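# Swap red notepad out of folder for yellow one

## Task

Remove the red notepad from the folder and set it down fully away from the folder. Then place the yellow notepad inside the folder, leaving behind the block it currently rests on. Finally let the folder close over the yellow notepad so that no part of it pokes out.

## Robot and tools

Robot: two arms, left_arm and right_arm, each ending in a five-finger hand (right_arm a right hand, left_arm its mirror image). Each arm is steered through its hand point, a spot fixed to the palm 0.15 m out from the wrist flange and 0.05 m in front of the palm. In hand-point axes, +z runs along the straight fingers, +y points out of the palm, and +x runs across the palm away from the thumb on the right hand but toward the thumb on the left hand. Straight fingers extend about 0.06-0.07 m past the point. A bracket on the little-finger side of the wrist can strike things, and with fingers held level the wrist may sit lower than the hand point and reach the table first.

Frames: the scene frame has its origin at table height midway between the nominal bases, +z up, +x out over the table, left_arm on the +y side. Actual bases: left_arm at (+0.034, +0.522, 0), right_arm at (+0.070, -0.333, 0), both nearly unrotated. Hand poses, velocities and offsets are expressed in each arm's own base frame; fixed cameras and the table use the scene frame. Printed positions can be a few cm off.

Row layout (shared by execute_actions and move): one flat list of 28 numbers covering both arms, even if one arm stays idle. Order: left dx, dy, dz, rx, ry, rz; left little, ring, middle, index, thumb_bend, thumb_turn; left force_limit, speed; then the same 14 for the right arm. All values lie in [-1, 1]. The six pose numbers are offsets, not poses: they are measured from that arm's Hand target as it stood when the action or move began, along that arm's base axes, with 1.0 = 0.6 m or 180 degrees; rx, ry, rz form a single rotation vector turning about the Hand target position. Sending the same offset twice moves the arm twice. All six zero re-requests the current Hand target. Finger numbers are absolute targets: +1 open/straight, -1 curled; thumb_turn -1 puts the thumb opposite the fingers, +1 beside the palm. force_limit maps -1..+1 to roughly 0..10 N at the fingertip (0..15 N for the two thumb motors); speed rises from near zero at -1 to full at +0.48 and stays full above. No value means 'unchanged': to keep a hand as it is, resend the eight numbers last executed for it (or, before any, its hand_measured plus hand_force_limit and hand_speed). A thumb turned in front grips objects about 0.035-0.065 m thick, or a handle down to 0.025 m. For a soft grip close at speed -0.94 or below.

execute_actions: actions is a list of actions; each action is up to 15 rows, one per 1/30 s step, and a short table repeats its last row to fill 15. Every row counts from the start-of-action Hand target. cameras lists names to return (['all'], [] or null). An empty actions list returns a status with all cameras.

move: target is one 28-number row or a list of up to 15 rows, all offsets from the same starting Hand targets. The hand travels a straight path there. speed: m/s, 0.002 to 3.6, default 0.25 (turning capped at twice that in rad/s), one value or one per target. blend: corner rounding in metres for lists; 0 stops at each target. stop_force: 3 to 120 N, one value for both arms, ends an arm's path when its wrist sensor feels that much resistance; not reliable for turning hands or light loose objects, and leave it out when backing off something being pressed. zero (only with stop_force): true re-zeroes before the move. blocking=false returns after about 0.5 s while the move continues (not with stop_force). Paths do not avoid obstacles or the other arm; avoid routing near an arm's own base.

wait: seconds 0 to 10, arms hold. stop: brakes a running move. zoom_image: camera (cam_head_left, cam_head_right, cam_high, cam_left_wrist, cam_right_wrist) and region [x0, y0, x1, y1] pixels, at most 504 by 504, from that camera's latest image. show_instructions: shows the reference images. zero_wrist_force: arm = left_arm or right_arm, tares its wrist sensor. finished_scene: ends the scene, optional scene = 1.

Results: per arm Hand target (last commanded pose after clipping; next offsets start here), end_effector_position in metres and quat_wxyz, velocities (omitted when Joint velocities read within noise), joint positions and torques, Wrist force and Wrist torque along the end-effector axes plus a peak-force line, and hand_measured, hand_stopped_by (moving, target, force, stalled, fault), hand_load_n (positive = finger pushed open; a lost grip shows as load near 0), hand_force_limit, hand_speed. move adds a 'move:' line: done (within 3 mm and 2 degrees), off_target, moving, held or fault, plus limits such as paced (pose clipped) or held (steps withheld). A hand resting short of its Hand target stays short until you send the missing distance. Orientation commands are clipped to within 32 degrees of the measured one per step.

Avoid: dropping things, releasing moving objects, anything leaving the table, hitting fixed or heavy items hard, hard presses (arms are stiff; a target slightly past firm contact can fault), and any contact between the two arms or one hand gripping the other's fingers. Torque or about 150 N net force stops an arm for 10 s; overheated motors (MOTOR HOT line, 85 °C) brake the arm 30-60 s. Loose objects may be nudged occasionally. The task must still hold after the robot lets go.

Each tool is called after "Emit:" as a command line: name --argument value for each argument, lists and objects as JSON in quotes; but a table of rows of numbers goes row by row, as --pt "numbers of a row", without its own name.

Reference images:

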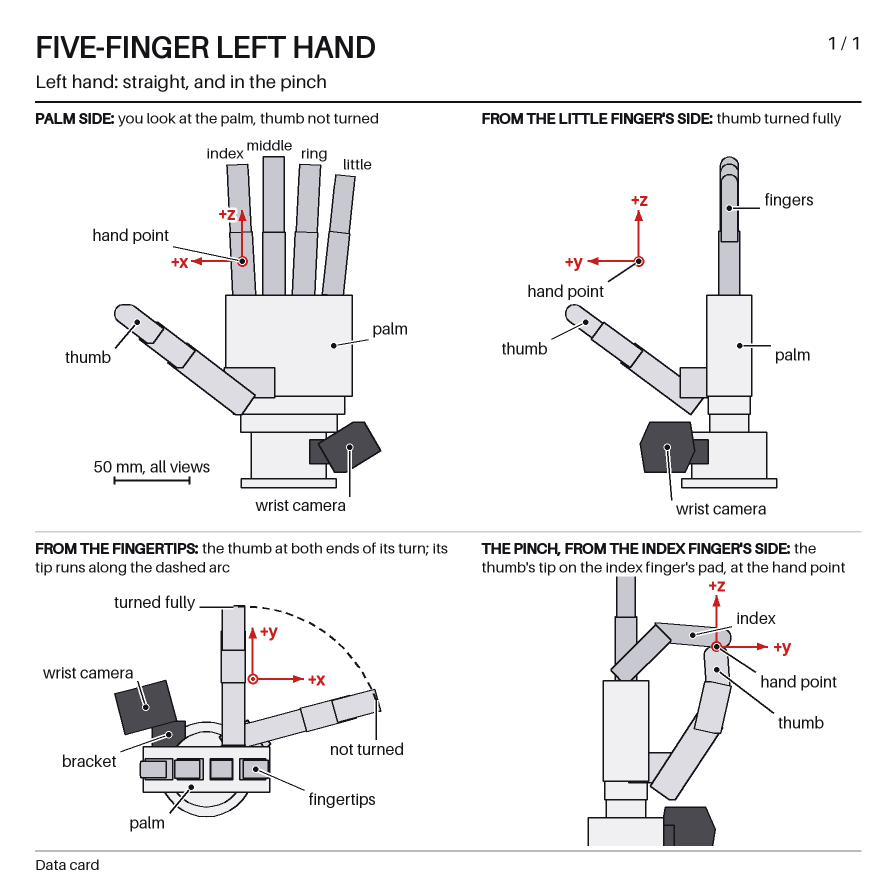

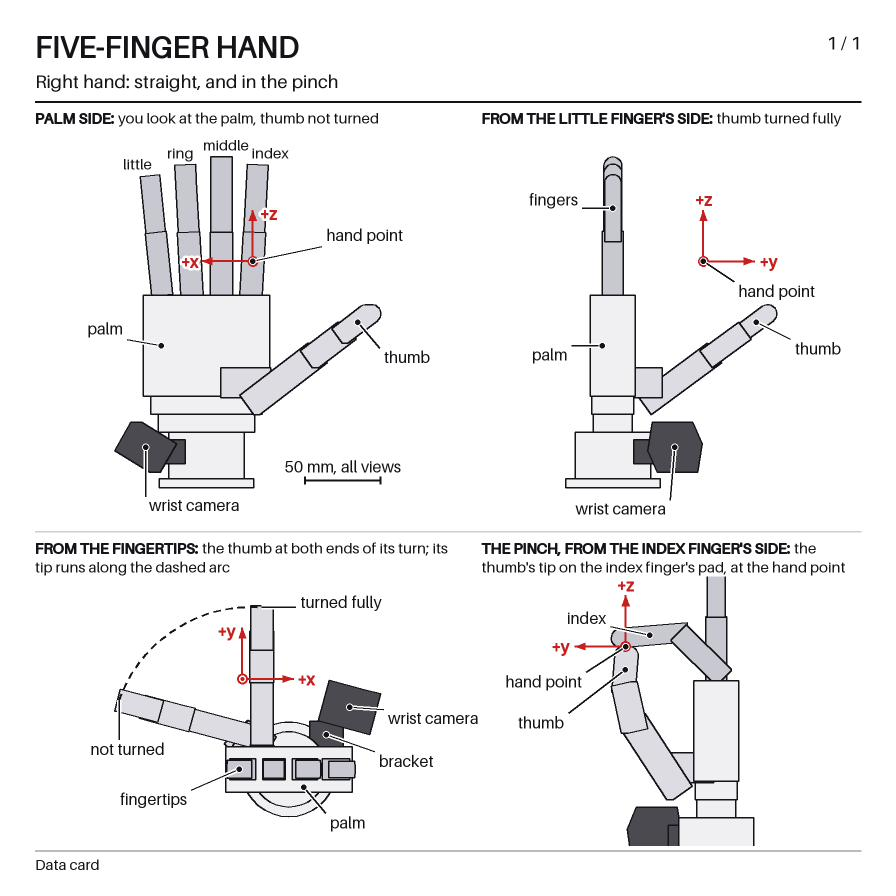

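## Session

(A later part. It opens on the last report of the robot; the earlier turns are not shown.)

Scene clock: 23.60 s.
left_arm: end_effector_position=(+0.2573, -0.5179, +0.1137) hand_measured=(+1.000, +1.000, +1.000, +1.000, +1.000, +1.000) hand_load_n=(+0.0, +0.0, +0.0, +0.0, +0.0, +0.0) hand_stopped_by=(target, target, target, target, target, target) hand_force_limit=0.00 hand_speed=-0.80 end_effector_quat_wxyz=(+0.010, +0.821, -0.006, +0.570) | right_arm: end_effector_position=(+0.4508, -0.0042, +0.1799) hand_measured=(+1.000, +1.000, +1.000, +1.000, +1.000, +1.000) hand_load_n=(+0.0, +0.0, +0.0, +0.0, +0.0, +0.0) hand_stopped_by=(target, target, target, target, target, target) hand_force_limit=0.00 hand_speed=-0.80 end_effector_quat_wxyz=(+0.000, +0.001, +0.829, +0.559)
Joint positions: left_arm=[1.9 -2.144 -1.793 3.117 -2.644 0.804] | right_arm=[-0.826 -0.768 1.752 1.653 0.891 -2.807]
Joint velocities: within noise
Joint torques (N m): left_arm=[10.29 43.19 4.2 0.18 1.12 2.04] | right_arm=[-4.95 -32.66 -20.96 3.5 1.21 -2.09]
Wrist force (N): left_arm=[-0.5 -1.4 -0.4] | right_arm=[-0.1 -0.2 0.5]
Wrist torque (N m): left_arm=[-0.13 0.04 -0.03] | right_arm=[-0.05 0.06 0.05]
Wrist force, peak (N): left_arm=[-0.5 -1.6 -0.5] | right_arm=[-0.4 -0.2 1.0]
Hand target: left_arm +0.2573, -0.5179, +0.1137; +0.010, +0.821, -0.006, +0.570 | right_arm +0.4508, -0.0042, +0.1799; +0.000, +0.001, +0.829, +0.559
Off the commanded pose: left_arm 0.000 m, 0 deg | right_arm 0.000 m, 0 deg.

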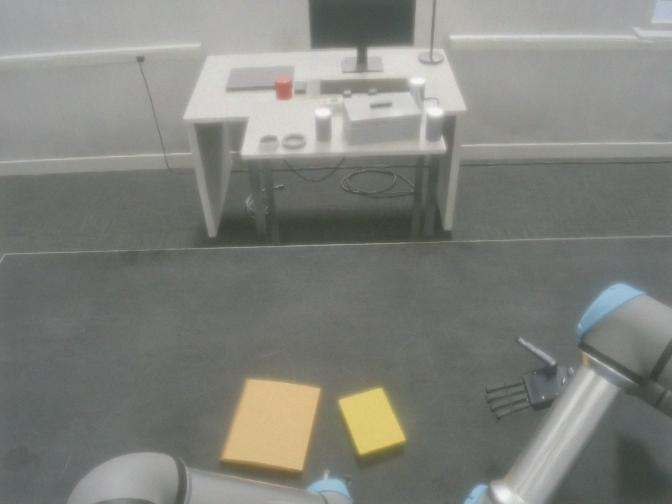

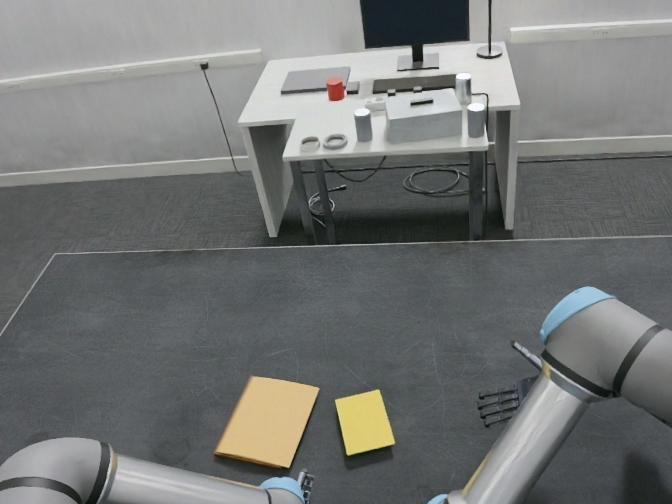

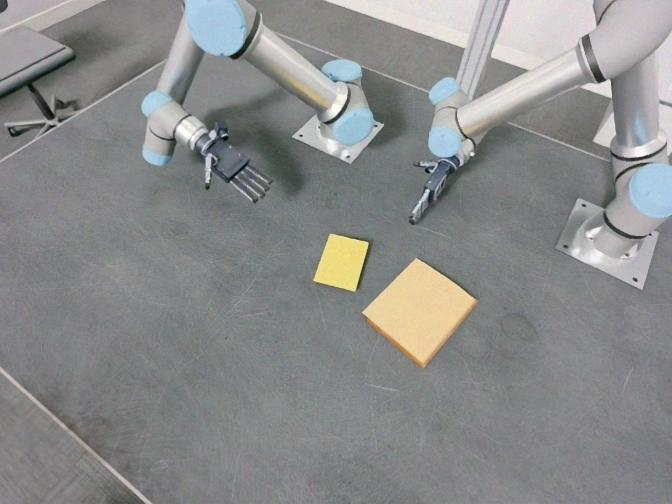

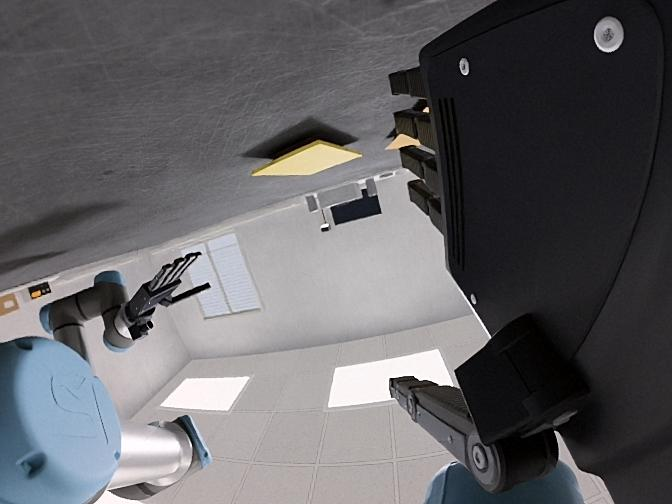

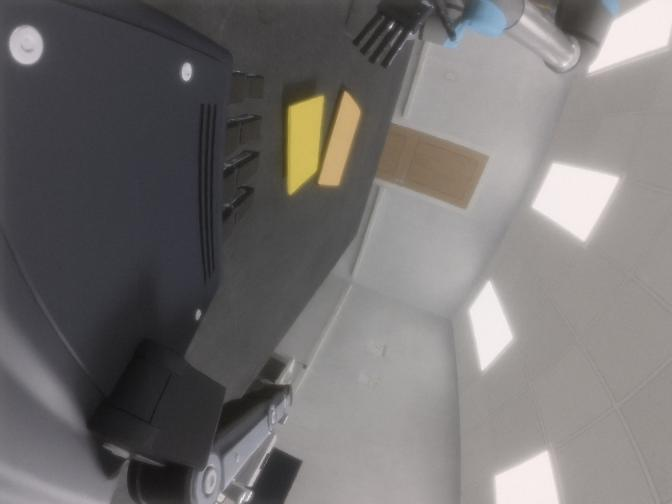

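Emit:
move --pt "0.033 0 0.2 0 0 0 1 1 1 1 1 1 0 -0.8 0 0 0 0 0 0 1 1 1 1 1 1 0 -0.8" --pt "0.196 0.2578 0.3605 -0.2839 0.3098 0.4084 1 1 1 1 1 1 0 -0.8 0 0.05 0.2 -0.3778 0 0 1 1 1 1 1 1 0 -0.8" --pt "0.2925 0.06 0.24 -0.543 0.0494 0.7812 1 1 1 1 1 1 0 -0.8 0 0.05 0.2 -0.3778 0 0 1 1 1 1 1 1 0 -0.8" --cameras '["cam_left_wrist", "cam_high", "cam_head_right"]' --speed 0.4 --blend 0.04

Scene clock: 30.33 s.
left_arm: end_effector_position=(+0.4317, -0.4806, +0.2569) hand_measured=(+1.000, +1.000, +1.000, +1.000, +1.000, +1.000) hand_load_n=(+0.0, +0.0, +0.0, +0.0, +0.0, +0.0) hand_stopped_by=(target, target, target, target, target, target) hand_force_limit=0.00 hand_speed=-0.80 end_effector_quat_wxyz=(+0.099, +0.108, +0.986, -0.078) | right_arm: end_effector_position=(+0.4508, +0.0258, +0.2999) hand_measured=(+1.000, +1.000, +1.000, +1.000, +1.000, +1.000) hand_load_n=(+0.0, +0.0, +0.0, +0.0, +0.0, +0.0) hand_stopped_by=(target, target, target, target, target, target) hand_force_limit=0.00 hand_speed=-0.80 end_effector_quat_wxyz=(+0.001, +0.000, +1.000, -0.001)
Joint positions: left_arm=[2.457 -2.647 -0.035 1.362 -1.547 -2.04] | right_arm=[-0.403 -1.315 1.375 1.51 1.571 -1.973]
Joint torques (N m): left_arm=[9.1 60.47 25.66 -0.52 2.28 -2.44] | right_arm=[10.59 -20.77 -30.68 3.71 1.81 1.65]
Wrist force (N): left_arm=[1.9 -0.4 1.4] | right_arm=[0.1 -0.8 0.1]
Wrist torque (N m): left_arm=[-0.09 -0.05 0.14] | right_arm=[-0.16 -0.08 -0.07]
Wrist force, peak (N): left_arm=[1.0 -1.0 2.2] | right_arm=[-0.6 -0.8 0.8]
Hand target: left_arm +0.4328, -0.4819, +0.2577; +0.001, +0.089, +0.996, +0.012 | right_arm +0.4508, +0.0258, +0.2999; +0.001, +0.000, +1.000, -0.001
Off the commanded pose: left_arm 0.002 m, 15 deg | right_arm 0.000 m, 0 deg.
elbow stopped short (left arm): the move would have taken joint 3 (elbow) straighter than the controller allows.
move: off_target (left_arm)
Images, in order (width x height): cam_head_right 672x504, cam_high 672x504, cam_left_wrist 672x504.

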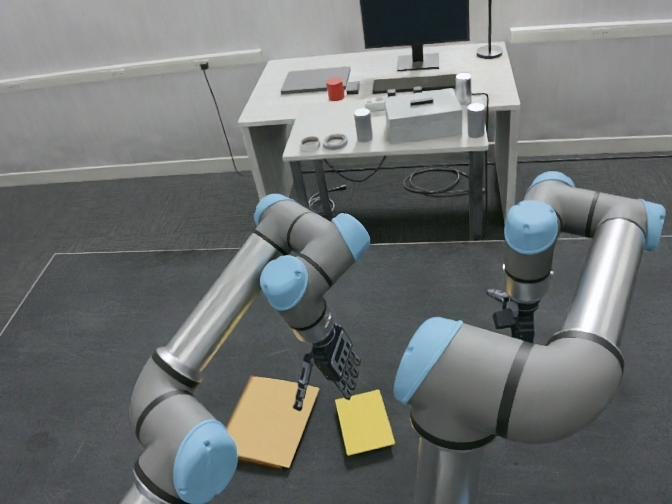

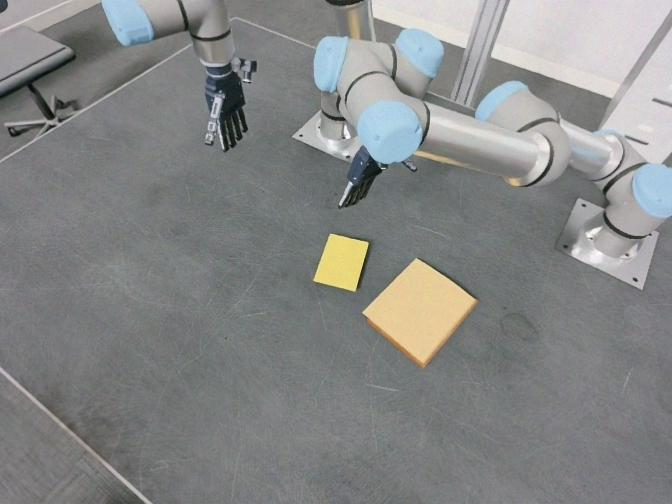

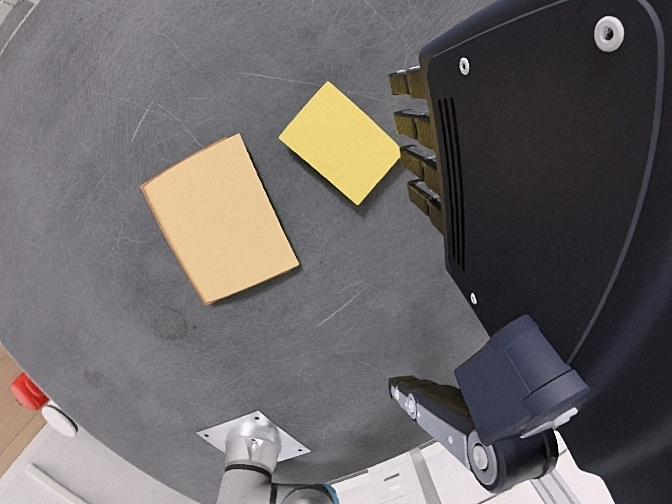

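Emit:
zoom_image --camera "cam_left_wrist" --region '[120, 60, 420, 320]'

Scaled by 1.680 from the camera's 672x504 image, which has a finer 960x720 frame.

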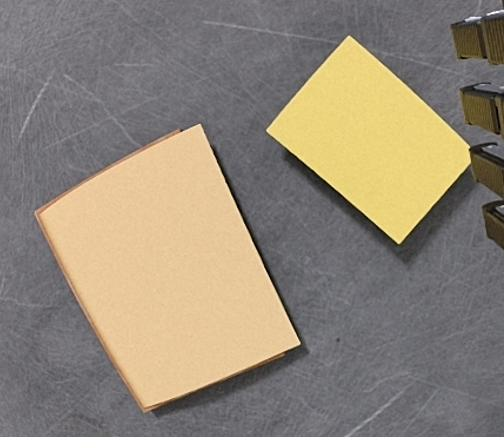

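Emit:
move --target '[0.0082, 0.0365, -0.2628, -0.0076, 0.0011, 0.0167, -0.12, -0.12, -0.12, -0.12, 1, -1, 0, 0, 0, 0, 0, 0, 0, 0, 1, 1, 1, 1, 1, 1, 0, -0.8]' --cameras '["cam_left_wrist", "cam_high", "cam_head_right"]' --speed 0.25

Emit:
zoom_image --camera "cam_left_wrist" --region '[120, 60, 420, 320]'

Emit:
zoom_image --camera "cam_high" --region '[300, 150, 500, 380]'

Scene clock: 34.50 s.
left_arm: end_effector_position=(+0.4377, -0.4600, +0.1001) hand_measured=(-0.120, -0.120, -0.120, -0.120, +1.000, -1.000) hand_load_n=(+0.5, +0.0, +0.0, +0.0, +0.0, -0.5) hand_stopped_by=(target, target, target, target, target, target) hand_force_limit=0.00 hand_speed=0.00 end_effector_quat_wxyz=(+0.000, +0.063, +0.998, +0.000) | right_arm: end_effector_position=(+0.4508, +0.0258, +0.2999) hand_measured=(+1.000, +1.000, +1.000, +1.000, +1.000, +1.000) hand_load_n=(+0.0, +0.0, +0.0, +0.0, -0.5, +0.0) hand_stopped_by=(target, target, target, target, target, target) hand_force_limit=0.00 hand_speed=-0.80 end_effector_quat_wxyz=(+0.001, +0.000, +1.000, -0.001)
Joint positions: left_arm=[2.485 -2.749 -0.328 1.507 -1.571 -2.101] | right_arm=[-0.403 -1.315 1.375 1.51 1.571 -1.973]
Joint torques (N m): left_arm=[10.57 47.67 27.83 -3.75 -2.31 -2.28] | right_arm=[10.35 -20.15 -31.13 3.57 1.67 1.55]
Wrist force (N): left_arm=[1.1 -1.0 1.5] | right_arm=[0.1 -0.8 -0.2]
Wrist torque (N m): left_arm=[-0.14 0.06 0.12] | right_arm=[-0.13 -0.09 -0.06]
Wrist force, peak (N): left_arm=[1.0 -0.8 3.0] | right_arm=[0.0 -1.2 0.3]
Hand target: left_arm +0.4377, -0.4600, +0.1000; +0.000, +0.063, +0.998, +0.000 | right_arm +0.4508, +0.0258, +0.2999; +0.001, +0.000, +1.000, -0.001
Off the commanded pose: left_arm 0.000 m, 0 deg | right_arm 0.000 m, 0 deg.
move: done
Images, in order (width x height): cam_head_right 672x504, cam_high 672x504, cam_left_wrist 672x504.

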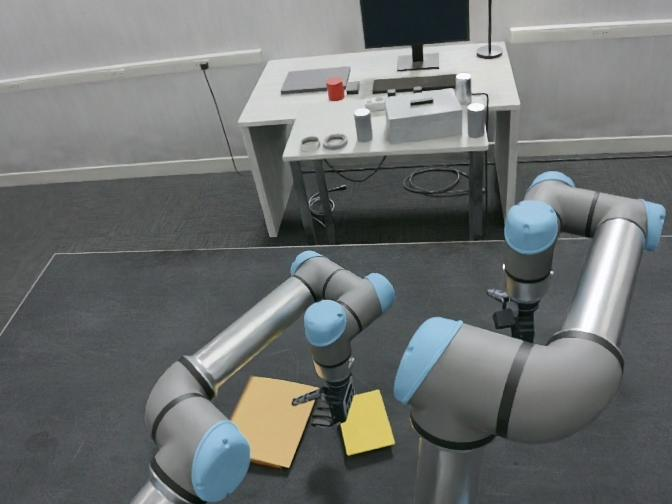

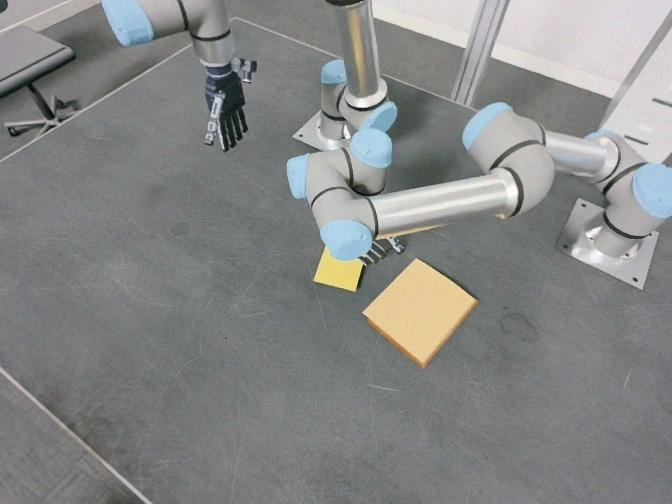

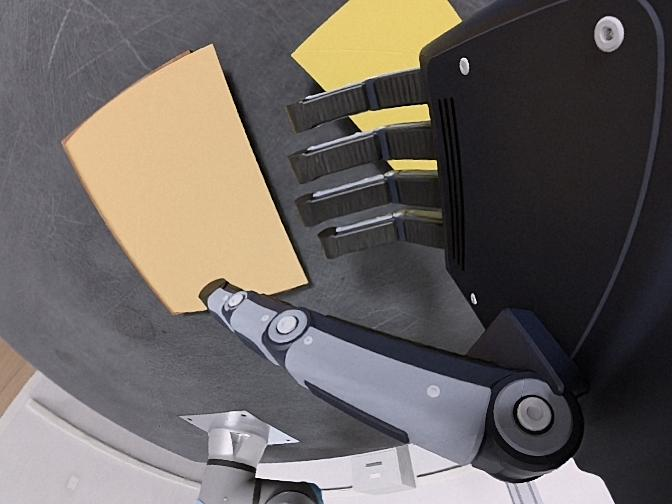

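Scaled by 1.680 from the camera's 672x504 image, which has a finer 960x720 frame.

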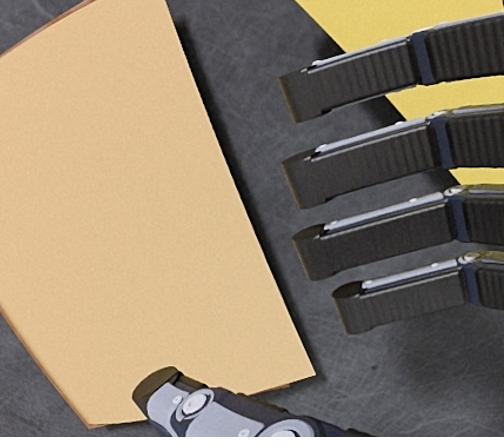

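Scaled by 2.191 from the camera's 672x504 image, which has a finer 960x720 frame.

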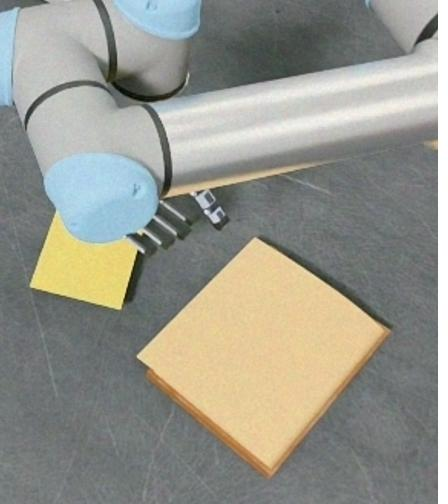

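Emit:
move --target '[0.0352, 0.0123, -0.0917, 0, 0, 0, -1, -1, -0.12, -0.12, 1, -1, 0, 0, 0, 0, 0, 0, 0, 0, 1, 1, 1, 1, 1, 1, 0, -0.8]' --cameras '["cam_left_wrist", "cam_high", "cam_head_right"]' --speed 0.15

Emit:
zoom_image --camera "cam_left_wrist" --region '[180, 60, 480, 320]'

Emit:
zoom_image --camera "cam_high" --region '[320, 200, 440, 300]'

Scene clock: 36.07 s.
left_arm: end_effector_position=(+0.4588, -0.4526, +0.0451) hand_measured=(-1.000, -1.000, -0.120, -0.120, +1.000, -1.000) hand_load_n=(+0.0, +0.0, +0.0, +0.0, +0.0, +0.0) hand_stopped_by=(target, target, target, target, target, target) hand_force_limit=0.00 hand_speed=0.00 end_effector_quat_wxyz=(+0.000, +0.063, +0.998, +0.000) | right_arm: end_effector_position=(+0.4508, +0.0258, +0.2999) hand_measured=(+1.000, +1.000, +1.000, +1.000, +1.000, +1.000) hand_load_n=(+0.0, +0.0, +0.0, +0.0, +0.0, +0.0) hand_stopped_by=(target, target, target, target, target, target) hand_force_limit=0.00 hand_speed=-0.80 end_effector_quat_wxyz=(+0.001, +0.000, +1.000, -0.001)
Joint positions: left_arm=[2.512 -2.802 -0.361 1.593 -1.571 -2.074] | right_arm=[-0.403 -1.315 1.375 1.51 1.571 -1.973]
Joint torques (N m): left_arm=[10.62 47.84 27.46 -0.88 1.9 2.1] | right_arm=[9.98 -19.97 -31.71 3.6 1.8 1.65]
Wrist force (N): left_arm=[1.1 -1.0 1.7] | right_arm=[-0.3 -0.6 0.2]
Wrist torque (N m): left_arm=[-0.15 0.06 -0.01] | right_arm=[-0.14 -0.03 -0.09]
Wrist force, peak (N): left_arm=[1.1 -0.8 2.2] | right_arm=[-0.1 -1.0 0.0]
Hand target: left_arm +0.4588, -0.4526, +0.0450; +0.000, +0.063, +0.998, +0.000 | right_arm +0.4508, +0.0258, +0.2999; +0.001, +0.000, +1.000, -0.001
Off the commanded pose: left_arm 0.000 m, 0 deg | right_arm 0.000 m, 0 deg.
move: done
Images, in order (width x height): cam_head_right 672x504, cam_high 672x504, cam_left_wrist 672x504.

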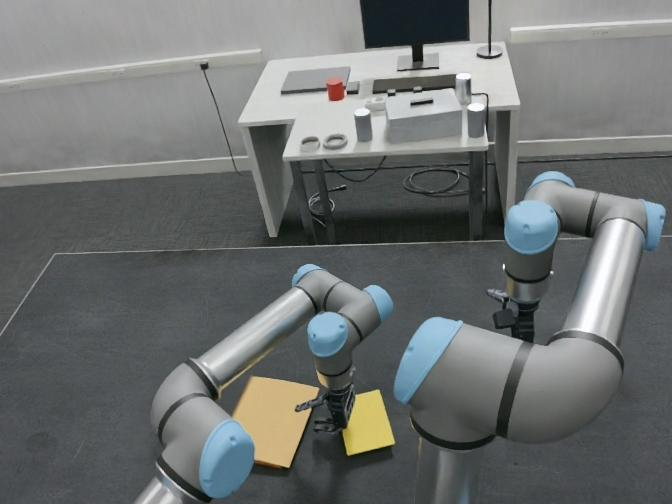

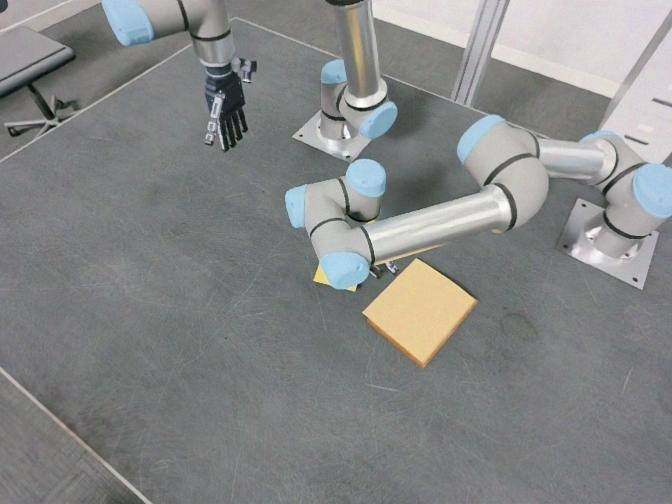

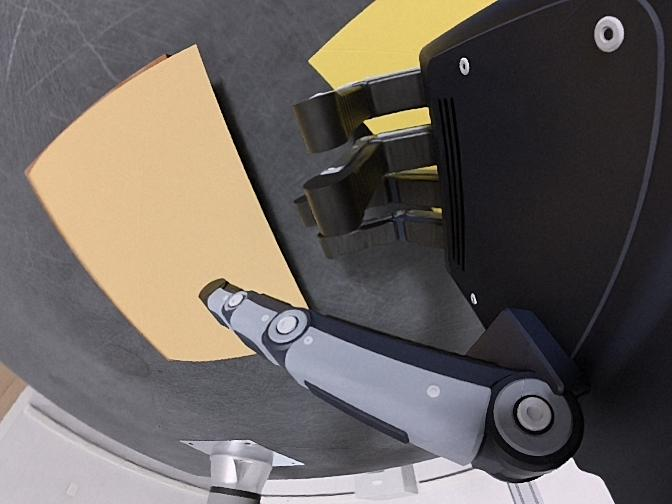

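Scaled by 1.680 from the camera's 672x504 image, which has a finer 960x720 frame.

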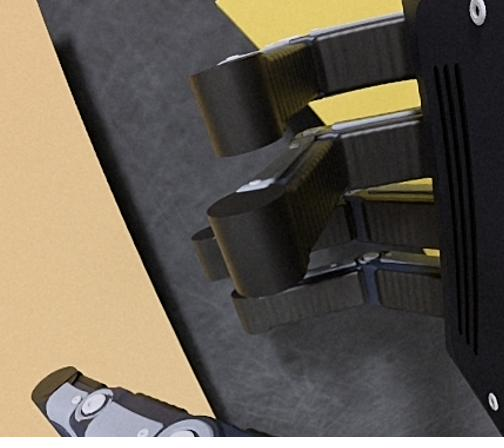

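Scaled by 4.200 from the camera's 672x504 image, which has a finer 960x720 frame.

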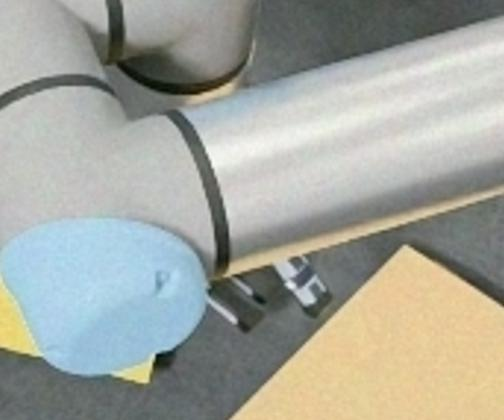

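Emit:
move --target '[0, 0, -0.0667, 0, 0, 0, -1, -1, -0.12, -0.12, 1, -1, 0, 0, 0, 0, 0, 0, 0, 0, 1, 1, 1, 1, 1, 1, 0, -0.8]' --cameras '["cam_left_wrist"]' --speed 0.02 --stop_force 3.5

Scene clock: 38.67 s.
left_arm: end_effector_position=(+0.4588, -0.4526, +0.0191) hand_measured=(-1.000, -1.000, -0.120, -0.120, +1.000, -1.000) hand_load_n=(+0.0, +0.0, -2.0, -1.5, +0.0, +0.0) hand_stopped_by=(target, target, target, target, target, target) hand_force_limit=0.00 hand_speed=0.00 end_effector_quat_wxyz=(+0.000, +0.063, +0.998, +0.000) | right_arm: end_effector_position=(+0.4508, +0.0258, +0.2999) hand_measured=(+1.000, +1.000, +1.000, +1.000, +1.000, +1.000) hand_load_n=(+0.0, +0.0, +0.0, +0.0, +0.0, +0.0) hand_stopped_by=(target, target, target, target, target, target) hand_force_limit=0.00 hand_speed=-0.80 end_effector_quat_wxyz=(+0.001, +0.000, +1.000, -0.001)
Joint positions: left_arm=[2.512 -2.811 -0.41 1.651 -1.571 -2.074] | right_arm=[-0.403 -1.315 1.375 1.51 1.571 -1.973]
Joint torques (N m): left_arm=[9.8 63.61 26.47 -3.36 0.96 0.5] | right_arm=[10.55 -19.78 -29.75 3.65 1.85 1.57]
Wrist force (N): left_arm=[1.0 0.0 -0.4] | right_arm=[0.0 -0.6 0.2]
Wrist torque (N m): left_arm=[-0.13 0.01 -0.03] | right_arm=[-0.15 -0.09 -0.06]
Wrist force, peak (N): left_arm=[0.5 -5.9 -10.4] | right_arm=[-0.2 -1.0 0.0]
Hand target: left_arm +0.4588, -0.4526, +0.0191; +0.000, +0.063, +0.998, +0.000 (not the last commanded pose) | right_arm +0.4508, +0.0258, +0.2999; +0.001, +0.000, +1.000, -0.001
Off the commanded pose: left_arm 0.014 m, 0 deg | right_arm 0.000 m, 0 deg.
move: contact (left_arm)
Images, in order (width x height): cam_left_wrist 672x504.

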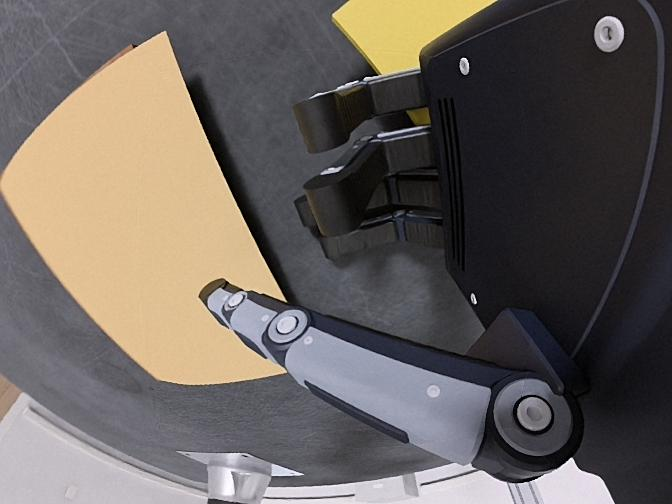

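Emit:
move --pt "0 0 0.004 0 0 0 -1 -1 -0.12 -0.12 1 -1 0 0 0 0 0 0 0 0 1 1 1 1 1 1 0 -0.8" --pt "0.0063 0.0496 0.004 0 0 0 -1 -1 -0.12 -0.12 1 -1 0 0 0 0 0 0 0 0 1 1 1 1 1 1 0 -0.8" --cameras '["cam_left_wrist", "cam_head_right"]' --speed 0.03 --stop_force 4

Emit:
zoom_image --camera "cam_left_wrist" --region '[180, 100, 480, 360]'

Scene clock: 41.00 s.
left_arm: end_effector_position=(+0.4626, -0.4229, +0.0215) hand_measured=(-1.000, -1.000, -0.120, -0.120, +1.000, -1.000) hand_load_n=(+0.0, +0.0, +0.0, +0.0, -0.5, +0.0) hand_stopped_by=(target, target, target, target, target, target) hand_force_limit=0.00 hand_speed=0.00 end_effector_quat_wxyz=(+0.000, +0.063, +0.998, +0.000) | right_arm: end_effector_position=(+0.4508, +0.0258, +0.2999) hand_measured=(+1.000, +1.000, +1.000, +1.000, +1.000, +1.000) hand_load_n=(+0.0, +0.0, +0.0, +0.0, +0.0, +0.0) hand_stopped_by=(target, target, target, target, target, target) hand_force_limit=0.00 hand_speed=-0.80 end_effector_quat_wxyz=(+0.001, +0.000, +1.000, -0.001)
Joint positions: left_arm=[2.55 -2.717 -0.594 1.741 -1.571 -2.035] | right_arm=[-0.403 -1.315 1.375 1.51 1.571 -1.973]
Joint torques (N m): left_arm=[10.4 63.32 8.4 -0.98 1.92 2.06] | right_arm=[10.38 -20.02 -30.67 3.57 1.66 1.68]
Wrist force (N): left_arm=[1.3 -0.7 1.8] | right_arm=[0.1 -0.7 -0.2]
Wrist torque (N m): left_arm=[-0.10 0.03 -0.01] | right_arm=[-0.13 -0.08 -0.06]
Wrist force, peak (N): left_arm=[1.3 -0.9 1.9] | right_arm=[-0.3 -0.9 0.1]
Hand target: left_arm +0.4626, -0.4229, +0.0215; +0.000, +0.063, +0.998, +0.000 | right_arm +0.4508, +0.0258, +0.2999; +0.001, +0.000, +1.000, -0.001
Off the commanded pose: left_arm 0.000 m, 0 deg | right_arm 0.000 m, 0 deg.
move: done
Images, in order (width x height): cam_head_right 672x504, cam_left_wrist 672x504.

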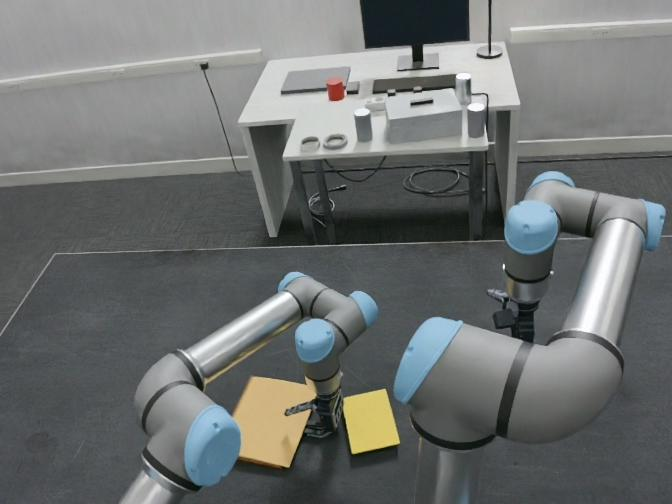

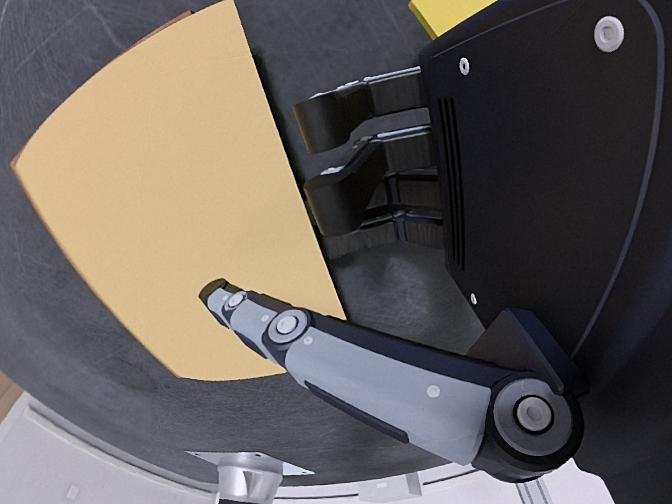

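Scaled by 1.680 from the camera's 672x504 image, which has a finer 960x720 frame.

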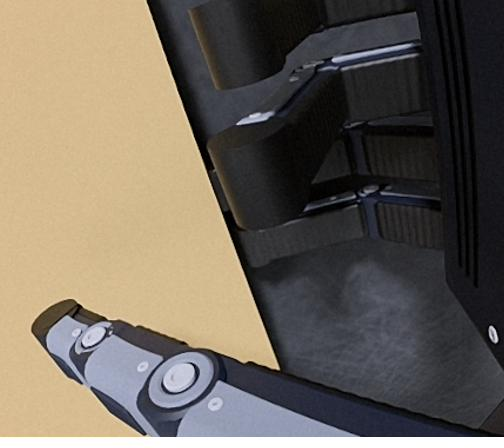

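Emit:
move --target '[0.0036, 0.0281, 0.0, 0, 0, 0, -1, -1, -0.12, -0.12, 1, -1, 0, 0, 0, 0, 0, 0, 0, 0, 1, 1, 1, 1, 1, 1, 0, -0.8]' --cameras '["cam_left_wrist"]' --speed 0.02 --stop_force 4

Emit:
zoom_image --camera "cam_left_wrist" --region '[180, 100, 480, 360]'

Scene clock: 42.97 s.
left_arm: end_effector_position=(+0.4648, -0.4060, +0.0215) hand_measured=(-1.000, -1.000, -0.120, -0.120, +1.000, -1.000) hand_load_n=(+0.0, +0.0, +0.5, +0.0, +0.0, +0.0) hand_stopped_by=(target, target, target, target, target, target) hand_force_limit=0.00 hand_speed=0.00 end_effector_quat_wxyz=(+0.000, +0.063, +0.998, +0.000) | right_arm: end_effector_position=(+0.4508, +0.0258, +0.2999) hand_measured=(+1.000, +1.000, +1.000, +1.000, +1.000, +1.000) hand_load_n=(+0.0, +0.0, +0.0, +0.0, +0.0, +0.0) hand_stopped_by=(target, target, target, target, target, target) hand_force_limit=0.00 hand_speed=-0.80 end_effector_quat_wxyz=(+0.001, +0.000, +1.000, -0.001)
Joint positions: left_arm=[2.573 -2.676 -0.676 1.781 -1.571 -2.013] | right_arm=[-0.403 -1.315 1.375 1.51 1.571 -1.973]
Joint torques (N m): left_arm=[11.14 61.65 8.14 -1.12 -0.45 2.15] | right_arm=[10.48 -20.06 -30.22 3.58 1.75 1.68]
Wrist force (N): left_arm=[1.2 -2.8 1.6] | right_arm=[0.0 -0.7 0.1]
Wrist torque (N m): left_arm=[-0.13 0.02 0.05] | right_arm=[-0.15 -0.07 -0.07]
Wrist force, peak (N): left_arm=[1.1 -3.1 1.6] | right_arm=[-0.2 -1.2 0.2]
Hand target: left_arm +0.4647, -0.4060, +0.0215; +0.000, +0.063, +0.998, +0.000 | right_arm +0.4508, +0.0258, +0.2999; +0.001, +0.000, +1.000, -0.001
Off the commanded pose: left_arm 0.000 m, 0 deg | right_arm 0.000 m, 0 deg.
move: done
Images, in order (width x height): cam_left_wrist 672x504.

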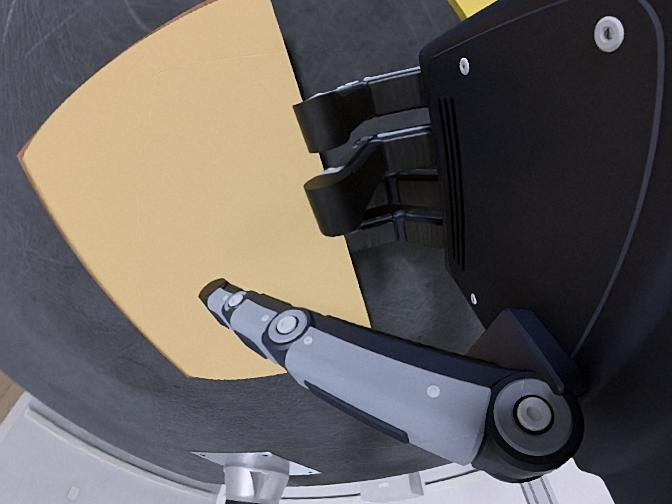

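Scaled by 1.680 from the camera's 672x504 image, which has a finer 960x720 frame.

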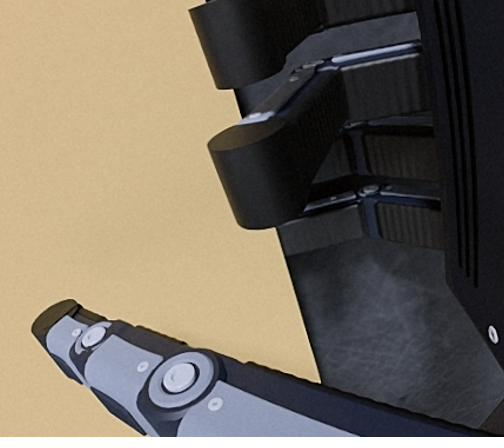

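Emit:
move --target '[0, 0, 0, 0, 0, 0, -1, -1, -0.12, -0.12, -0.1, -1, -0.6, -0.5, 0, 0, 0, 0, 0, 0, 1, 1, 1, 1, 1, 1, 0, -0.8]' --cameras '["cam_left_wrist"]'

Emit:
zoom_image --camera "cam_left_wrist" --region '[180, 100, 480, 360]'

Scene clock: 45.37 s.
left_arm: end_effector_position=(+0.4647, -0.4060, +0.0215) hand_measured=(-1.000, -1.000, -0.120, -0.120, -0.100, -1.000) hand_load_n=(+0.0, +0.0, +0.5, +0.0, +0.0, -0.5) hand_stopped_by=(target, target, target, target, target, target) hand_force_limit=-0.60 hand_speed=-0.50 end_effector_quat_wxyz=(+0.000, +0.063, +0.998, +0.000) | right_arm: end_effector_position=(+0.4508, +0.0258, +0.2999) hand_measured=(+1.000, +1.000, +1.000, +1.000, +1.000, +1.000) hand_load_n=(+0.0, +0.0, +0.0, +0.0, +0.0, -0.5) hand_stopped_by=(target, target, target, target, target, target) hand_force_limit=0.00 hand_speed=-0.80 end_effector_quat_wxyz=(+0.001, +0.000, +1.000, -0.001)
Joint positions: left_arm=[2.573 -2.676 -0.676 1.781 -1.571 -2.013] | right_arm=[-0.403 -1.315 1.375 1.51 1.571 -1.973]
Joint torques (N m): left_arm=[11.75 61.35 10.76 -1.78 1.47 2.01] | right_arm=[10.38 -20.74 -30.6 3.63 1.64 1.54]
Wrist force (N): left_arm=[1.3 -2.8 1.3] | right_arm=[0.1 -0.8 0.1]
Wrist torque (N m): left_arm=[-0.13 0.00 0.06] | right_arm=[-0.15 -0.08 -0.07]
Wrist force, peak (N): left_arm=[1.2 -3.0 1.5] | right_arm=[0.0 -1.1 -0.2]
Hand target: left_arm +0.4647, -0.4060, +0.0215; +0.000, +0.063, +0.998, +0.000 | right_arm +0.4508, +0.0258, +0.2999; +0.001, +0.000, +1.000, -0.001
Off the commanded pose: left_arm 0.000 m, 0 deg | right_arm 0.000 m, 0 deg.
move: done
Images, in order (width x height): cam_left_wrist 672x504.

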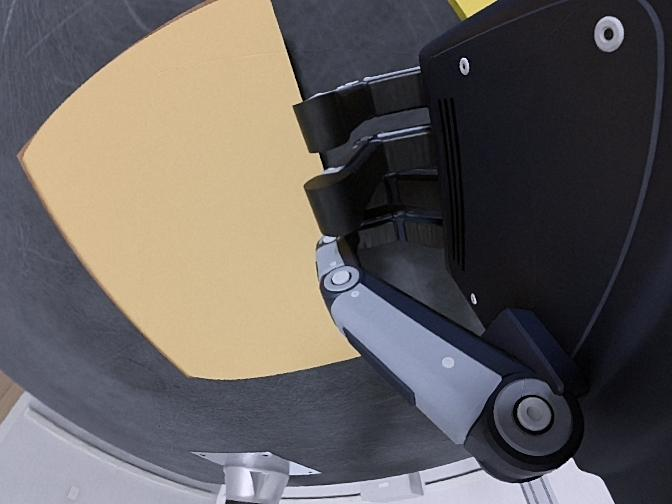

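Scaled by 1.680 from the camera's 672x504 image, which has a finer 960x720 frame.

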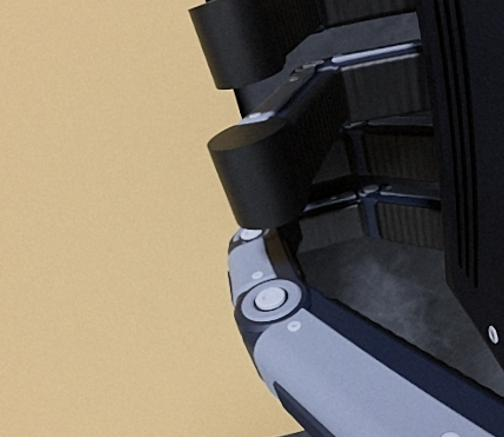

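Emit:
move --pt "0.0013 0.0104 0.0627 -0.0331 0.0042 0 -1 -1 -0.12 -0.12 0.15 -1 -0.6 -0.2 0 0 0 0 0 0 1 1 1 1 1 1 0 -0.8" --pt "0.0032 0.025 0.0595 -0.0331 0.0042 0 -1 -1 -0.12 -0.12 0.15 -1 -0.6 -0.2 0 0 0 0 0 0 1 1 1 1 1 1 0 -0.8" --cameras '["cam_left_wrist", "cam_high", "cam_head_right"]' --speed 0.05

Emit:
zoom_image --camera "cam_head_right" --region '[200, 340, 420, 500]'

Scene clock: 48.63 s.
left_arm: end_effector_position=(+0.4667, -0.3911, +0.0572) hand_measured=(-1.000, -1.000, -0.120, -0.120, +0.150, -1.000) hand_load_n=(+0.0, +0.0, +0.0, +0.0, +0.0, +0.0) hand_stopped_by=(target, target, target, target, target, target) hand_force_limit=-0.60 hand_speed=-0.20 end_effector_quat_wxyz=(-0.003, +0.063, +0.997, -0.052) | right_arm: end_effector_position=(+0.4508, +0.0258, +0.2999) hand_measured=(+1.000, +1.000, +1.000, +1.000, +1.000, +1.000) hand_load_n=(+0.0, +0.0, +0.0, +0.0, +0.0, +0.0) hand_stopped_by=(target, target, target, target, target, target) hand_force_limit=0.00 hand_speed=-0.80 end_effector_quat_wxyz=(+0.001, +0.000, +1.000, -0.001)
Joint positions: left_arm=[2.632 -2.559 -0.788 1.817 -1.474 -1.956] | right_arm=[-0.403 -1.315 1.375 1.51 1.571 -1.973]
Joint torques (N m): left_arm=[10.34 60.91 7.82 -0.82 2.49 2.06] | right_arm=[10.15 -20.69 -31.35 3.63 1.68 1.65]
Wrist force (N): left_arm=[1.4 -0.5 1.5] | right_arm=[0.1 -0.6 0.1]
Wrist torque (N m): left_arm=[-0.08 0.01 -0.01] | right_arm=[-0.13 -0.10 -0.06]
Wrist force, peak (N): left_arm=[1.4 -2.6 2.6] | right_arm=[-0.4 -1.0 0.2]
Hand target: left_arm +0.4667, -0.3910, +0.0572; -0.003, +0.063, +0.997, -0.052 | right_arm +0.4508, +0.0258, +0.2999; +0.001, +0.000, +1.000, -0.001
Off the commanded pose: left_arm 0.000 m, 0 deg | right_arm 0.000 m, 0 deg.
move: done
Images, in order (width x height): cam_head_right 672x504, cam_high 672x504, cam_left_wrist 672x504.

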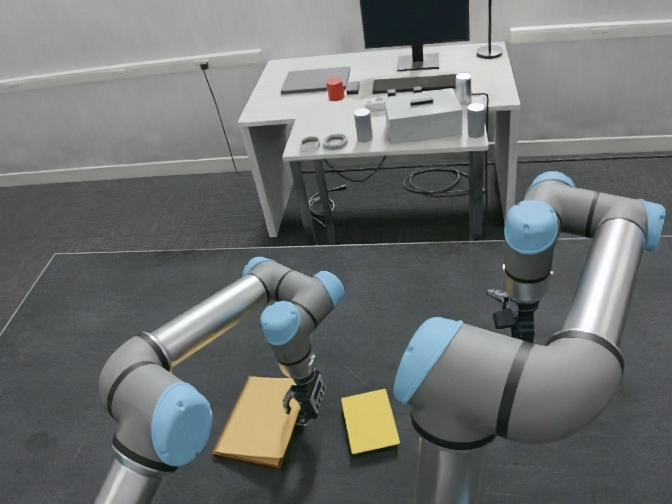

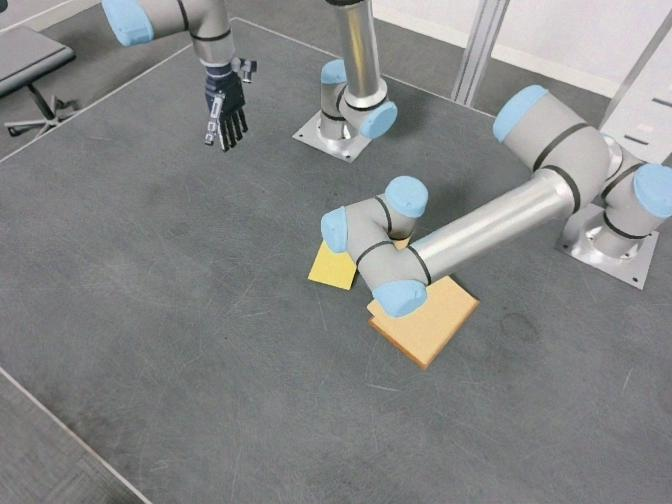

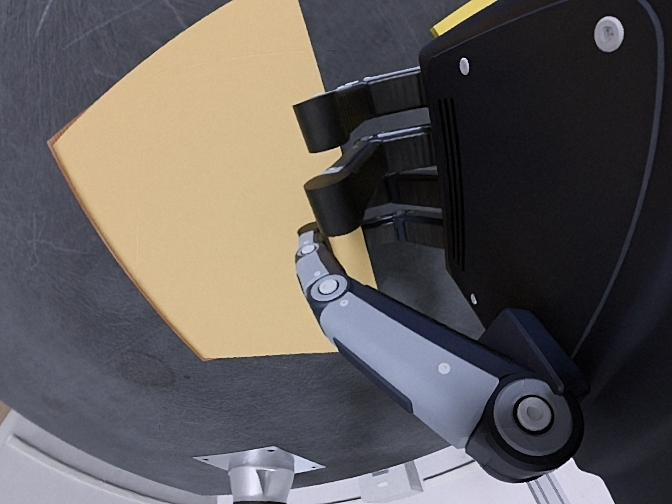

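Scaled by 2.291 from the camera's 672x504 image, which has a finer 960x720 frame.

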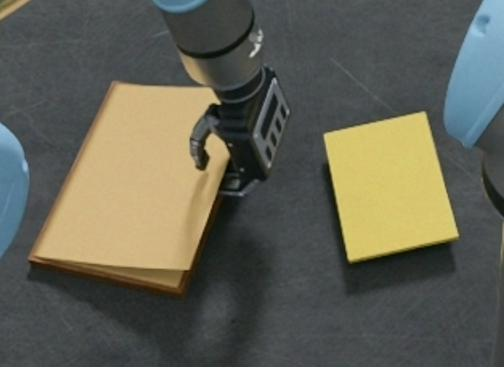

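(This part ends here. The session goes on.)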